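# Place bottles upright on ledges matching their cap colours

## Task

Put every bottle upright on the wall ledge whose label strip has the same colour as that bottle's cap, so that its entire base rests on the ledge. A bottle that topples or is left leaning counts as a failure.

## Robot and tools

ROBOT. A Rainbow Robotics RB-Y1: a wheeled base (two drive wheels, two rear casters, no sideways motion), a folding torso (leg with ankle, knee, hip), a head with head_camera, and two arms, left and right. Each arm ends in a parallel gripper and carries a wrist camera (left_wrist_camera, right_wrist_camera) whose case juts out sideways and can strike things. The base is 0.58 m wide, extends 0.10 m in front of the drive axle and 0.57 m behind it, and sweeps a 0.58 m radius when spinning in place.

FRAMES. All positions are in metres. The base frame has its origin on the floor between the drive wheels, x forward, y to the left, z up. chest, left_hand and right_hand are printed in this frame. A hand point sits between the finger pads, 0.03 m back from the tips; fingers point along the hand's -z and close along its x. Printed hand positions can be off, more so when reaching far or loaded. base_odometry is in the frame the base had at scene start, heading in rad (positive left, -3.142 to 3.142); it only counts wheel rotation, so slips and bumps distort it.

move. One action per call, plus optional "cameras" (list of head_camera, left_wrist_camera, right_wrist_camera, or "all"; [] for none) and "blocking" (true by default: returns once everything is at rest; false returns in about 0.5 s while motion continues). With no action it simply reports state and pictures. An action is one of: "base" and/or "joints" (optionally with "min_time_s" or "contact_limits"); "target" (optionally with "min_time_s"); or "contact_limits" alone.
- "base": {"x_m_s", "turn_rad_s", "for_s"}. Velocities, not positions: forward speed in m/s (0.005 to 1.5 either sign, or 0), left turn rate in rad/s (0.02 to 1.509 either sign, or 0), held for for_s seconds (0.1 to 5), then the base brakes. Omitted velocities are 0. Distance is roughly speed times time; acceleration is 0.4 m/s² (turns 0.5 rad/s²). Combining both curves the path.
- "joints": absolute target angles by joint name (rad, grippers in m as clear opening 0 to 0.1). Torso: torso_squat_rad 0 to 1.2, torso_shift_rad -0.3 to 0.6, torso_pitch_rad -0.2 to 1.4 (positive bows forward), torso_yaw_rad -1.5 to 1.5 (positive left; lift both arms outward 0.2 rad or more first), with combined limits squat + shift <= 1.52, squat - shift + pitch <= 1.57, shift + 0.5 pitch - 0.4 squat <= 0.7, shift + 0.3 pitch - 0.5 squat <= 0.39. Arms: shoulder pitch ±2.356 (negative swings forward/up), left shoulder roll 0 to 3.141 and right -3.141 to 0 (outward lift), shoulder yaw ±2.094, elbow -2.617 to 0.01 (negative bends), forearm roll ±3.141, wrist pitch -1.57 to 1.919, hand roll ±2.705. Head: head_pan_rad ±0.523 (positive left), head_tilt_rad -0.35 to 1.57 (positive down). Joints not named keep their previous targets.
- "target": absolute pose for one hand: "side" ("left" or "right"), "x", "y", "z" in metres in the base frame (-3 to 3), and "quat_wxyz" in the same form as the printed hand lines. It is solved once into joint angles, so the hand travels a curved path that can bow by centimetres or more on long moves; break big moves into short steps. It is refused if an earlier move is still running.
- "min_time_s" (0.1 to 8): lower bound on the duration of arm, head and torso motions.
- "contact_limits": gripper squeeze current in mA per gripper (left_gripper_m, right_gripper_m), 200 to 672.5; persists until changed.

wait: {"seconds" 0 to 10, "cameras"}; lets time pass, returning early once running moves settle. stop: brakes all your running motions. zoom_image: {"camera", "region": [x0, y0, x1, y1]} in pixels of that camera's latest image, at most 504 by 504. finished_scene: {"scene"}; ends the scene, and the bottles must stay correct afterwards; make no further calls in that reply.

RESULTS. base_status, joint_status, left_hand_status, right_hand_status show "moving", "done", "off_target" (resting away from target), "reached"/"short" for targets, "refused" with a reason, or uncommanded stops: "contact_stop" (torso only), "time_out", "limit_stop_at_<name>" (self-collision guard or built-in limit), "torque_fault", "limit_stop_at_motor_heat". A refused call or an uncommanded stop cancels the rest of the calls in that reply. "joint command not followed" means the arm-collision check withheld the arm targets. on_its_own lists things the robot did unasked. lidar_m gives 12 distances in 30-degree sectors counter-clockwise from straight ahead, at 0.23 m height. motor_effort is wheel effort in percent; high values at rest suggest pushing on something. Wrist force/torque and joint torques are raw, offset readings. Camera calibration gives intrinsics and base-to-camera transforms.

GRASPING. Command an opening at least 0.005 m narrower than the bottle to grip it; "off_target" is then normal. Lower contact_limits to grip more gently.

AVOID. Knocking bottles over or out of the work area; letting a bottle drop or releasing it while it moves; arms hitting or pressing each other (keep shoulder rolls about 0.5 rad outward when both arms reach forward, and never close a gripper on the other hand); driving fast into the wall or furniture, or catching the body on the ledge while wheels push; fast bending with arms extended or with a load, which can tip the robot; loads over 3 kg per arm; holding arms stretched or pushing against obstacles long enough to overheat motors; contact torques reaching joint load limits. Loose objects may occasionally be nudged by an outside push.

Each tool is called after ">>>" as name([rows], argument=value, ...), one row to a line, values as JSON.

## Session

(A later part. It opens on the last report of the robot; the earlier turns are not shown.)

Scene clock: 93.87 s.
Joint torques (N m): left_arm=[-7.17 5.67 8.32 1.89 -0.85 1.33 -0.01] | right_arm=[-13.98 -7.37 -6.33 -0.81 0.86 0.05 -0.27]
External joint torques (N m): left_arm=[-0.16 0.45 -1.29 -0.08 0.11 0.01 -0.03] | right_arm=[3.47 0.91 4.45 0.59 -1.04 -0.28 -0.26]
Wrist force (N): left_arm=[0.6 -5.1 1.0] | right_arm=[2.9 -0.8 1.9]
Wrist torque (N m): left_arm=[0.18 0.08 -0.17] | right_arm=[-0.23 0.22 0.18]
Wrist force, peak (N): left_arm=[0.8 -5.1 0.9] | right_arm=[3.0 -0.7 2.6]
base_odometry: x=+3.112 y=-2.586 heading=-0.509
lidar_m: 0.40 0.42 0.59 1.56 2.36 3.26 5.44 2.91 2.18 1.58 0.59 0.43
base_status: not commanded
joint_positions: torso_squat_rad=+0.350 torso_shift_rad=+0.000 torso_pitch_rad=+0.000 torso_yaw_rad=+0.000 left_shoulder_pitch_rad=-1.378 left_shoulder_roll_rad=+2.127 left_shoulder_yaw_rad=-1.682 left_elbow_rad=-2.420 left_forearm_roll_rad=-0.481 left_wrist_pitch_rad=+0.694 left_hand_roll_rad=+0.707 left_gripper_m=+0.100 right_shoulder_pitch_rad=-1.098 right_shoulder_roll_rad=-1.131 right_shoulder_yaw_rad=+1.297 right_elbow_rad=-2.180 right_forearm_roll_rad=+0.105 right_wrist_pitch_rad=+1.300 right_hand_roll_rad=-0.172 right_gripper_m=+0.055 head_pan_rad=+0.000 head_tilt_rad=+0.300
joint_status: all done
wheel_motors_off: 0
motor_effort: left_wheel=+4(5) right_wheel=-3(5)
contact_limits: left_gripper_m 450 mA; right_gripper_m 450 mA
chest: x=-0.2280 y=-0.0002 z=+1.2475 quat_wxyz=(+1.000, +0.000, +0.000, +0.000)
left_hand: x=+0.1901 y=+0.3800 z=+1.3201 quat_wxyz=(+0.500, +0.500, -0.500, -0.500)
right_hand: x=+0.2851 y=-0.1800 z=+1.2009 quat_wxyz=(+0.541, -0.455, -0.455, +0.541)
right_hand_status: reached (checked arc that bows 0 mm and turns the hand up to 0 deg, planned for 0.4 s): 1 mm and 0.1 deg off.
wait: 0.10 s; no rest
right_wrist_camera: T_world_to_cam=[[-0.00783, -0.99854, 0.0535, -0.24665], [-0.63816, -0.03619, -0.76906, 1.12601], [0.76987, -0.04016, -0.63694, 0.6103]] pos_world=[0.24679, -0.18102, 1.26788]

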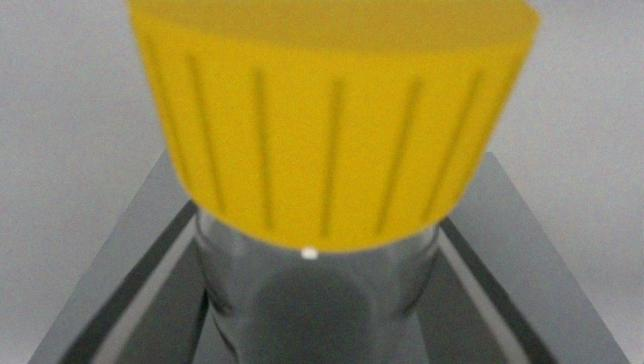

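>>> move(joints={"right_gripper_m": 0.1})

>>> move(target={"side": "right", "x": 0.20, "y": -0.19, "z": 1.213, "quat_wxyz": [0.5417, -0.4545, -0.4545, 0.5417]}, cameras=["right_wrist_camera"])

>>> move(target={"side": "right", "x": 0.17, "y": -0.42, "z": 1.22, "quat_wxyz": [0.5417, -0.4545, -0.4545, 0.5417]})

>>> move(target={"side": "left", "x": 0.175, "y": 0.47, "z": 1.42, "quat_wxyz": [0.6276, 0.5265, -0.3687, -0.4395]})

>>> move(target={"side": "left", "x": 0.235, "y": 0.6285, "z": 1.397, "quat_wxyz": [0.6276, 0.5265, -0.3687, -0.4395]}, cameras=["all"])

Scene clock: 97.77 s.
Joint torques (N m): left_arm=[-6.94 5.88 8.29 1.89 -0.93 1.25 -0.04] | right_arm=[-15.4 -8.27 -7.58 -0.87 1.36 0.18 -0.3]
External joint torques (N m): left_arm=[0.07 0.66 -1.32 -0.08 0.03 -0.08 -0.05] | right_arm=[2.05 0.02 3.19 0.54 -0.54 -0.15 -0.29]
Wrist force (N): left_arm=[0.8 -4.6 0.9] | right_arm=[2.7 4.4 -0.2]
Wrist torque (N m): left_arm=[0.13 0.09 -0.15] | right_arm=[-0.20 0.04 -0.08]
Wrist force, peak (N): left_arm=[0.6 -5.2 1.1] | right_arm=[2.9 5.7 -0.1]
move: done
base_odometry: x=+3.112 y=-2.586 heading=-0.509
lidar_m: 0.40 0.42 0.59 1.56 2.35 3.26 5.44 2.91 2.18 1.58 0.57 0.42
base_status: not commanded
joint_positions: torso_squat_rad=+0.350 torso_shift_rad=+0.000 torso_pitch_rad=+0.000 torso_yaw_rad=+0.000 left_shoulder_pitch_rad=-1.378 left_shoulder_roll_rad=+2.127 left_shoulder_yaw_rad=-1.682 left_elbow_rad=-2.420 left_forearm_roll_rad=-0.481 left_wrist_pitch_rad=+0.694 left_hand_roll_rad=+0.707 left_gripper_m=+0.100 right_shoulder_pitch_rad=-1.097 right_shoulder_roll_rad=-1.131 right_shoulder_yaw_rad=+1.298 right_elbow_rad=-2.180 right_forearm_roll_rad=+0.105 right_wrist_pitch_rad=+1.300 right_hand_roll_rad=-0.172 right_gripper_m=+0.100 head_pan_rad=+0.000 head_tilt_rad=+0.300
joint_status: all done
wheel_motors_off: 0
motor_effort: left_wheel=+4(5) right_wheel=-4(5)
contact_limits: left_gripper_m 450 mA; right_gripper_m 450 mA
chest: x=-0.2280 y=-0.0002 z=+1.2475 quat_wxyz=(+1.000, +0.000, +0.000, +0.000)
left_hand: x=+0.1901 y=+0.3800 z=+1.3201 quat_wxyz=(+0.500, +0.500, -0.500, -0.500)
right_hand: x=+0.2851 y=-0.1800 z=+1.2005 quat_wxyz=(+0.542, -0.455, -0.455, +0.541)
pictures: none

Scene clock: 99.13 s.
Joint torques (N m): left_arm=[-7.36 6.03 7.98 1.91 -0.98 1.35 0.02] | right_arm=[-12.33 -8.74 -6.24 -1.79 1.72 0.3 -0.02]
External joint torques (N m): left_arm=[-0.34 0.81 -1.63 -0.06 -0.02 0.03 0.01] | right_arm=[1.49 -0.92 2.73 0.35 -0.26 -0.05 -0.02]
Wrist force (N): left_arm=[0.9 -5.0 1.2] | right_arm=[2.9 4.3 -0.2]
Wrist torque (N m): left_arm=[0.16 0.12 -0.17] | right_arm=[-0.20 0.01 -0.08]
Wrist force, peak (N): left_arm=[0.7 -5.2 1.0] | right_arm=[2.7 6.1 -0.7]
move: done
base_odometry: x=+3.112 y=-2.586 heading=-0.509
lidar_m: 0.40 0.42 0.59 1.56 2.36 3.27 5.43 2.91 2.18 1.58 0.58 0.43
base_status: not commanded
joint_positions: torso_squat_rad=+0.350 torso_shift_rad=+0.000 torso_pitch_rad=+0.000 torso_yaw_rad=+0.000 left_shoulder_pitch_rad=-1.378 left_shoulder_roll_rad=+2.127 left_shoulder_yaw_rad=-1.682 left_elbow_rad=-2.420 left_forearm_roll_rad=-0.481 left_wrist_pitch_rad=+0.694 left_hand_roll_rad=+0.707 left_gripper_m=+0.100 right_shoulder_pitch_rad=-1.039 right_shoulder_roll_rad=-1.263 right_shoulder_yaw_rad=+1.315 right_elbow_rad=-2.545 right_forearm_roll_rad=+0.152 right_wrist_pitch_rad=+1.531 right_hand_roll_rad=-0.183 right_gripper_m=+0.100 head_pan_rad=+0.000 head_tilt_rad=+0.300
joint_status: all done
wheel_motors_off: 0
motor_effort: left_wheel=+4(4) right_wheel=-4(5)
contact_limits: left_gripper_m 450 mA; right_gripper_m 450 mA
chest: x=-0.2280 y=-0.0002 z=+1.2475 quat_wxyz=(+1.000, +0.000, +0.000, +0.000)
left_hand: x=+0.1900 y=+0.3800 z=+1.3202 quat_wxyz=(+0.500, +0.500, -0.500, -0.500)
right_hand: x=+0.2001 y=-0.1899 z=+1.2133 quat_wxyz=(+0.542, -0.455, -0.455, +0.542)
right_hand_status: reached (checked arc that bows 12 mm and turns the hand up to 2 deg, planned for 0.7 s): 0 mm and 0.0 deg off.
right_wrist_camera: T_world_to_cam=[[-0.00754, -0.99855, 0.05331, -0.25767], [-0.63913, -0.03619, -0.76824, 1.08013], [0.76906, -0.03986, -0.63793, 0.68462]] pos_world=[0.16189, -0.19092, 1.28028]

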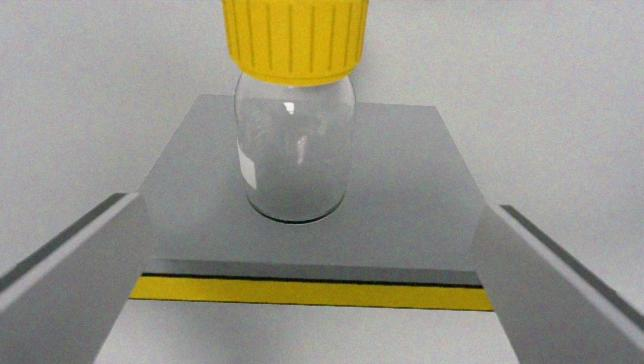

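Scene clock: 100.63 s.
Joint torques (N m): left_arm=[-7.39 6.08 8.18 1.84 -0.95 1.27 -0.11] | right_arm=[-6.3 -12.41 -6.13 0.8 0.22 2.02 0.13]
External joint torques (N m): left_arm=[-0.37 0.85 -1.43 -0.13 0.01 -0.06 -0.12] | right_arm=[0.45 -0.1 2.31 -0.37 -0.32 0.34 0.14]
Wrist force (N): left_arm=[0.7 -4.9 1.1] | right_arm=[2.4 5.0 -0.6]
Wrist torque (N m): left_arm=[0.17 0.11 -0.15] | right_arm=[-0.32 -0.03 -0.01]
Wrist force, peak (N): left_arm=[1.0 -5.1 1.2] | right_arm=[1.6 6.1 -0.8]
move: done
base_odometry: x=+3.112 y=-2.586 heading=-0.509
lidar_m: 0.40 0.42 0.58 1.56 2.36 3.26 5.43 2.91 2.17 1.58 0.59 0.43
base_status: not commanded
joint_positions: torso_squat_rad=+0.350 torso_shift_rad=+0.000 torso_pitch_rad=+0.000 torso_yaw_rad=+0.000 left_shoulder_pitch_rad=-1.378 left_shoulder_roll_rad=+2.127 left_shoulder_yaw_rad=-1.682 left_elbow_rad=-2.420 left_forearm_roll_rad=-0.481 left_wrist_pitch_rad=+0.694 left_hand_roll_rad=+0.707 left_gripper_m=+0.100 right_shoulder_pitch_rad=-0.834 right_shoulder_roll_rad=-2.093 right_shoulder_yaw_rad=+1.493 right_elbow_rad=-2.320 right_forearm_roll_rad=+0.818 right_wrist_pitch_rad=+0.698 right_hand_roll_rad=-1.012 right_gripper_m=+0.100 head_pan_rad=+0.000 head_tilt_rad=+0.300
joint_status: all done
wheel_motors_off: 0
motor_effort: left_wheel=+4(5) right_wheel=-4(5)
contact_limits: left_gripper_m 450 mA; right_gripper_m 450 mA
chest: x=-0.2280 y=-0.0002 z=+1.2475 quat_wxyz=(+1.000, +0.000, +0.000, +0.000)
left_hand: x=+0.1900 y=+0.3799 z=+1.3202 quat_wxyz=(+0.500, +0.500, -0.500, -0.500)
right_hand: x=+0.1697 y=-0.4197 z=+1.2199 quat_wxyz=(+0.544, -0.455, -0.451, +0.542)
right_hand_status: reached (checked arc that bows 35 mm and turns the hand up to 9 deg, planned for 1.1 s): 0 mm and 0.5 deg off.
pictures: none

Scene clock: 101.93 s.
Joint torques (N m): left_arm=[-5.21 8.35 9.16 5.89 -1.37 -0.27 0.71] | right_arm=[-5.59 -12.99 -6.49 1.19 0.43 1.64 0.06]
External joint torques (N m): left_arm=[0.61 0.53 -0.63 0.16 -0.18 -0.07 0.7] | right_arm=[1.16 -0.68 1.95 0.03 -0.11 -0.04 0.07]
Wrist force (N): left_arm=[1.1 -5.0 0.1] | right_arm=[3.6 4.7 -0.5]
Wrist torque (N m): left_arm=[0.19 0.13 -0.04] | right_arm=[-0.25 0.12 -0.04]
Wrist force, peak (N): left_arm=[3.6 -5.6 1.0] | right_arm=[3.9 4.9 -0.6]
move: done
base_odometry: x=+3.112 y=-2.586 heading=-0.509
lidar_m: 0.40 0.42 0.59 1.56 2.35 3.27 5.43 2.91 2.18 1.57 0.57 0.42
base_status: not commanded
joint_positions: torso_squat_rad=+0.350 torso_shift_rad=+0.000 torso_pitch_rad=+0.000 torso_yaw_rad=+0.000 left_shoulder_pitch_rad=-1.148 left_shoulder_roll_rad=+2.284 left_shoulder_yaw_rad=-0.994 left_elbow_rad=-2.239 left_forearm_roll_rad=+0.737 left_wrist_pitch_rad=+0.698 left_hand_roll_rad=-0.093 left_gripper_m=+0.100 right_shoulder_pitch_rad=-0.834 right_shoulder_roll_rad=-2.093 right_shoulder_yaw_rad=+1.493 right_elbow_rad=-2.320 right_forearm_roll_rad=+0.818 right_wrist_pitch_rad=+0.698 right_hand_roll_rad=-1.012 right_gripper_m=+0.100 head_pan_rad=+0.000 head_tilt_rad=+0.300
joint_status: all done
wheel_motors_off: 0
motor_effort: left_wheel=+4(5) right_wheel=-3(5)
contact_limits: left_gripper_m 450 mA; right_gripper_m 450 mA
chest: x=-0.2280 y=-0.0002 z=+1.2475 quat_wxyz=(+1.000, +0.000, +0.000, +0.000)
left_hand: x=+0.1750 y=+0.4700 z=+1.4201 quat_wxyz=(+0.627, +0.527, -0.369, -0.439)
left_hand_status: reached (checked arc that bows 24 mm and turns the hand up to 22 deg, planned for 1.0 s): 0 mm and 0.1 deg off.
right_hand: x=+0.1698 y=-0.4196 z=+1.2199 quat_wxyz=(+0.544, -0.455, -0.451, +0.542)
pictures: none

Scene clock: 103.33 s.
Joint torques (N m): left_arm=[-10.21 16.7 10.46 5.16 -0.55 -0.9 0.45] | right_arm=[-5.79 -12.88 -6.58 0.98 0.36 1.79 0.1]
External joint torques (N m): left_arm=[-0.56 1.41 -0.93 0.5 -0.35 0.13 0.44] | right_arm=[0.96 -0.56 1.86 -0.17 -0.18 0.12 0.11]
Wrist force (N): left_arm=[1.1 -5.1 -0.2] | right_arm=[3.1 4.9 -0.8]
Wrist torque (N m): left_arm=[0.18 0.14 -0.02] | right_arm=[-0.28 0.05 -0.05]
Wrist force, peak (N): left_arm=[0.5 -6.7 -0.6] | right_arm=[3.2 4.7 -1.8]
move: done
base_odometry: x=+3.112 y=-2.586 heading=-0.509
lidar_m: 0.40 0.43 0.59 1.56 2.35 3.26 5.43 2.90 2.18 1.58 0.59 0.42
base_status: not commanded
joint_positions: torso_squat_rad=+0.350 torso_shift_rad=+0.000 torso_pitch_rad=+0.000 torso_yaw_rad=+0.000 left_shoulder_pitch_rad=-0.916 left_shoulder_roll_rad=+2.046 left_shoulder_yaw_rad=-1.050 left_elbow_rad=-1.528 left_forearm_roll_rad=+0.974 left_wrist_pitch_rad=+0.193 left_hand_roll_rad=-0.526 left_gripper_m=+0.100 right_shoulder_pitch_rad=-0.834 right_shoulder_roll_rad=-2.093 right_shoulder_yaw_rad=+1.493 right_elbow_rad=-2.320 right_forearm_roll_rad=+0.818 right_wrist_pitch_rad=+0.698 right_hand_roll_rad=-1.012 right_gripper_m=+0.100 head_pan_rad=+0.000 head_tilt_rad=+0.300
joint_status: all done
wheel_motors_off: 0
motor_effort: left_wheel=+4(5) right_wheel=-3(5)
contact_limits: left_gripper_m 450 mA; right_gripper_m 450 mA
chest: x=-0.2280 y=-0.0002 z=+1.2475 quat_wxyz=(+1.000, +0.000, +0.000, +0.000)
left_hand: x=+0.2350 y=+0.6283 z=+1.3971 quat_wxyz=(+0.626, +0.531, -0.370, -0.436)
left_hand_status: reached (checked arc that bows 28 mm and turns the hand up to 5 deg, planned for 1.0 s): 0 mm and 0.6 deg off.
right_hand: x=+0.1698 y=-0.4196 z=+1.2199 quat_wxyz=(+0.544, -0.455, -0.451, +0.542)
pictures: head_camera, left_wrist_camera, right_wrist_camera
head_camera: T_world_to_cam=[[-0.02915, -0.99933, 0.02235, -0.03396], [-0.26043, -0.01399, -0.96539, 1.4023], [0.96505, -0.03396, -0.25985, 0.51798]] pos_world=[-0.13566, 0.00327, 1.48912]
left_wrist_camera: T_world_to_cam=[[0.31169, -0.95018, 0.00066, 0.52177], [-0.57535, -0.18928, -0.7957, 1.39303], [0.75619, 0.24763, -0.60569, 0.58717]] pos_world=[0.19484, 0.61405, 1.46373]
right_wrist_camera: T_world_to_cam=[[-0.01228, -0.99834, 0.0563, -0.49028], [-0.64418, -0.03516, -0.76407, 1.05372], [0.76478, -0.04565, -0.64267, 0.70713]] pos_world=[0.13196, -0.42013, 1.28717]

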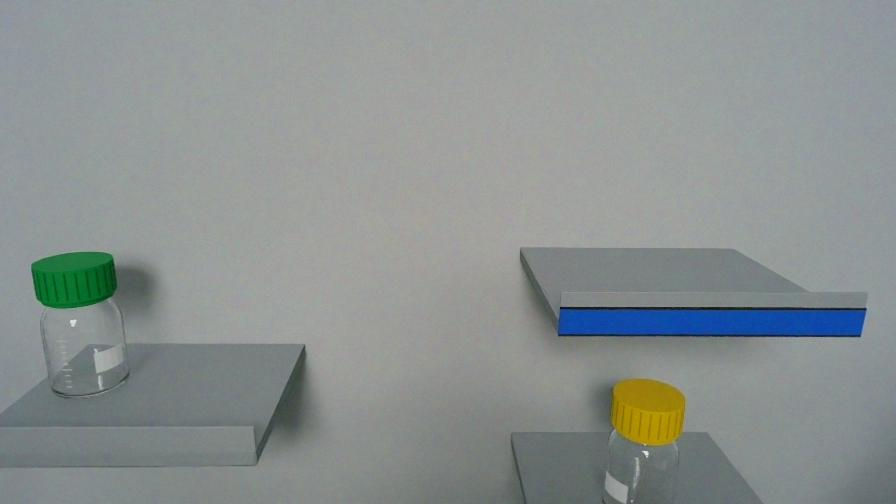

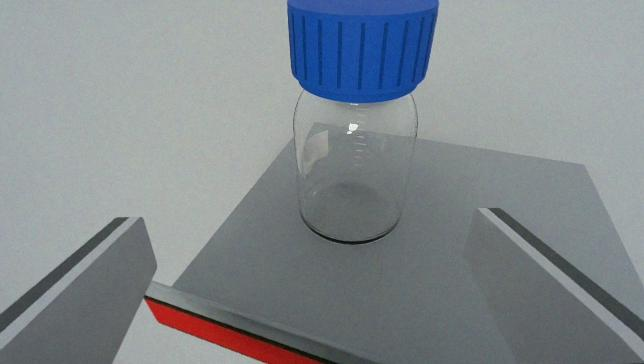

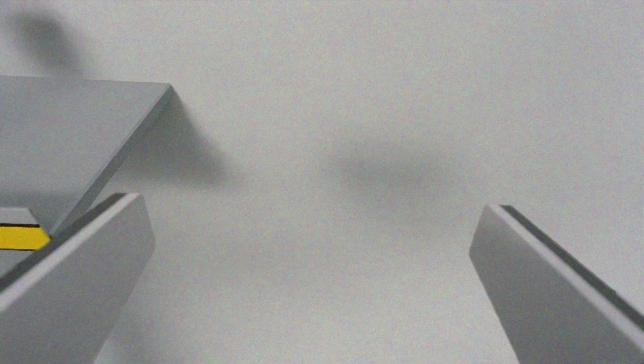

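>>> move(target={"side": "left", "x": 0.3126, "y": 0.6346, "z": 1.394, "quat_wxyz": [0.6276, 0.5265, -0.3687, -0.4395]}, min_time_s=1.0, cameras=["left_wrist_camera"])

>>> move(joints={"left_gripper_m": 0.042}, cameras=["left_wrist_camera"])

Scene clock: 106.90 s.
Joint torques (N m): left_arm=[-15.44 15.8 11.78 2.87 -0.47 -1.71 0.44] | right_arm=[-6.11 -13.09 -6.41 1.07 0.46 1.82 0.11]
External joint torques (N m): left_arm=[-0.75 1.08 1.02 0.9 -0.27 0.09 0.43] | right_arm=[0.65 -0.78 2.03 -0.09 -0.08 0.14 0.12]
Wrist force (N): left_arm=[0.8 -4.7 0.0] | right_arm=[3.1 5.3 -0.1]
Wrist torque (N m): left_arm=[0.15 0.09 -0.02] | right_arm=[-0.34 0.08 0.00]
Wrist force, peak (N): left_arm=[0.4 -5.5 0.0] | right_arm=[3.7 5.2 -1.3]
move: done
base_odometry: x=+3.112 y=-2.586 heading=-0.509
lidar_m: 0.41 0.42 0.59 1.56 2.36 3.27 5.43 2.91 2.18 1.58 0.58 0.42
base_status: not commanded
joint_positions: torso_squat_rad=+0.350 torso_shift_rad=+0.000 torso_pitch_rad=+0.000 torso_yaw_rad=+0.000 left_shoulder_pitch_rad=-1.075 left_shoulder_roll_rad=+1.691 left_shoulder_yaw_rad=-0.974 left_elbow_rad=-1.151 left_forearm_roll_rad=+1.276 left_wrist_pitch_rad=+0.339 left_hand_roll_rad=-1.074 left_gripper_m=+0.100 right_shoulder_pitch_rad=-0.834 right_shoulder_roll_rad=-2.093 right_shoulder_yaw_rad=+1.493 right_elbow_rad=-2.320 right_forearm_roll_rad=+0.818 right_wrist_pitch_rad=+0.698 right_hand_roll_rad=-1.012 right_gripper_m=+0.100 head_pan_rad=+0.000 head_tilt_rad=+0.300
joint_status: all done
wheel_motors_off: 0
motor_effort: left_wheel=+4(5) right_wheel=-4(5)
contact_limits: left_gripper_m 450 mA; right_gripper_m 450 mA
chest: x=-0.2280 y=-0.0002 z=+1.2475 quat_wxyz=(+1.000, +0.000, +0.000, +0.000)
left_hand: x=+0.3126 y=+0.6343 z=+1.3941 quat_wxyz=(+0.627, +0.530, -0.368, -0.436)
left_hand_status: reached (checked arc that bows 12 mm and turns the hand up to 2 deg, planned for 1.0 s): 0 mm and 0.6 deg off.
right_hand: x=+0.1698 y=-0.4196 z=+1.2198 quat_wxyz=(+0.544, -0.455, -0.451, +0.542)
left_wrist_camera: T_world_to_cam=[[0.3147, -0.94919, 0.00045, 0.50196], [-0.57726, -0.19177, -0.79372, 1.43589], [0.75348, 0.24952, -0.60828, 0.52848]] pos_world=[0.27272, 0.61995, 1.46093]

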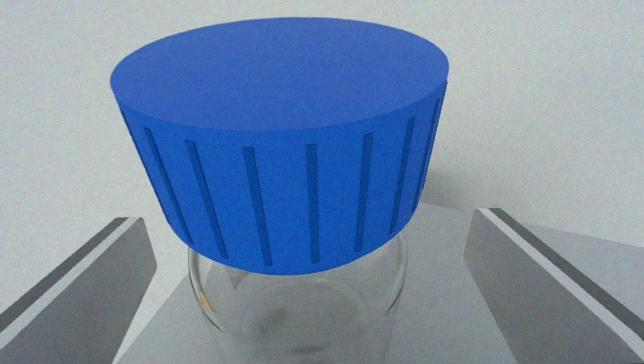

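Scene clock: 108.07 s.
Joint torques (N m): left_arm=[-15.48 15.36 12.09 2.44 -0.4 -1.67 0.34] | right_arm=[-6.08 -12.76 -6.37 1.17 0.46 1.71 0.1]
External joint torques (N m): left_arm=[-0.79 0.64 1.33 0.47 -0.2 0.12 0.33] | right_arm=[0.67 -0.44 2.07 0.02 -0.08 0.03 0.11]
Wrist force (N): left_arm=[0.4 -4.9 0.4] | right_arm=[3.5 4.6 -0.9]
Wrist torque (N m): left_arm=[0.18 0.11 -0.01] | right_arm=[-0.27 0.14 -0.03]
Wrist force, peak (N): left_arm=[1.2 -5.0 -0.4] | right_arm=[3.3 5.6 0.1]
move: off_target
base_odometry: x=+3.112 y=-2.586 heading=-0.509
lidar_m: 0.40 0.42 0.58 1.56 2.36 3.25 5.43 2.90 2.18 1.58 0.58 0.43
base_status: not commanded
joint_positions: torso_squat_rad=+0.350 torso_shift_rad=+0.000 torso_pitch_rad=+0.000 torso_yaw_rad=+0.000 left_shoulder_pitch_rad=-1.075 left_shoulder_roll_rad=+1.691 left_shoulder_yaw_rad=-0.974 left_elbow_rad=-1.150 left_forearm_roll_rad=+1.276 left_wrist_pitch_rad=+0.339 left_hand_roll_rad=-1.074 left_gripper_m=+0.055 right_shoulder_pitch_rad=-0.834 right_shoulder_roll_rad=-2.093 right_shoulder_yaw_rad=+1.493 right_elbow_rad=-2.320 right_forearm_roll_rad=+0.818 right_wrist_pitch_rad=+0.698 right_hand_roll_rad=-1.012 right_gripper_m=+0.100 head_pan_rad=+0.000 head_tilt_rad=+0.300
joint_status: left_gripper_m off_target (ended at +0.055, target +0.042)
wheel_motors_off: 0
motor_effort: left_wheel=+4(4) right_wheel=-4(6)
contact_limits: left_gripper_m 450 mA; right_gripper_m 450 mA
chest: x=-0.2280 y=-0.0002 z=+1.2475 quat_wxyz=(+1.000, +0.000, +0.000, +0.000)
left_hand: x=+0.3126 y=+0.6343 z=+1.3942 quat_wxyz=(+0.627, +0.530, -0.368, -0.436)
right_hand: x=+0.1698 y=-0.4196 z=+1.2198 quat_wxyz=(+0.544, -0.455, -0.451, +0.542)
left_wrist_camera: T_world_to_cam=[[0.31479, -0.94916, 0.00042, 0.50206], [-0.57724, -0.19179, -0.79373, 1.43593], [0.75346, 0.24962, -0.60827, 0.52838]] pos_world=[0.27272, 0.62005, 1.46093]

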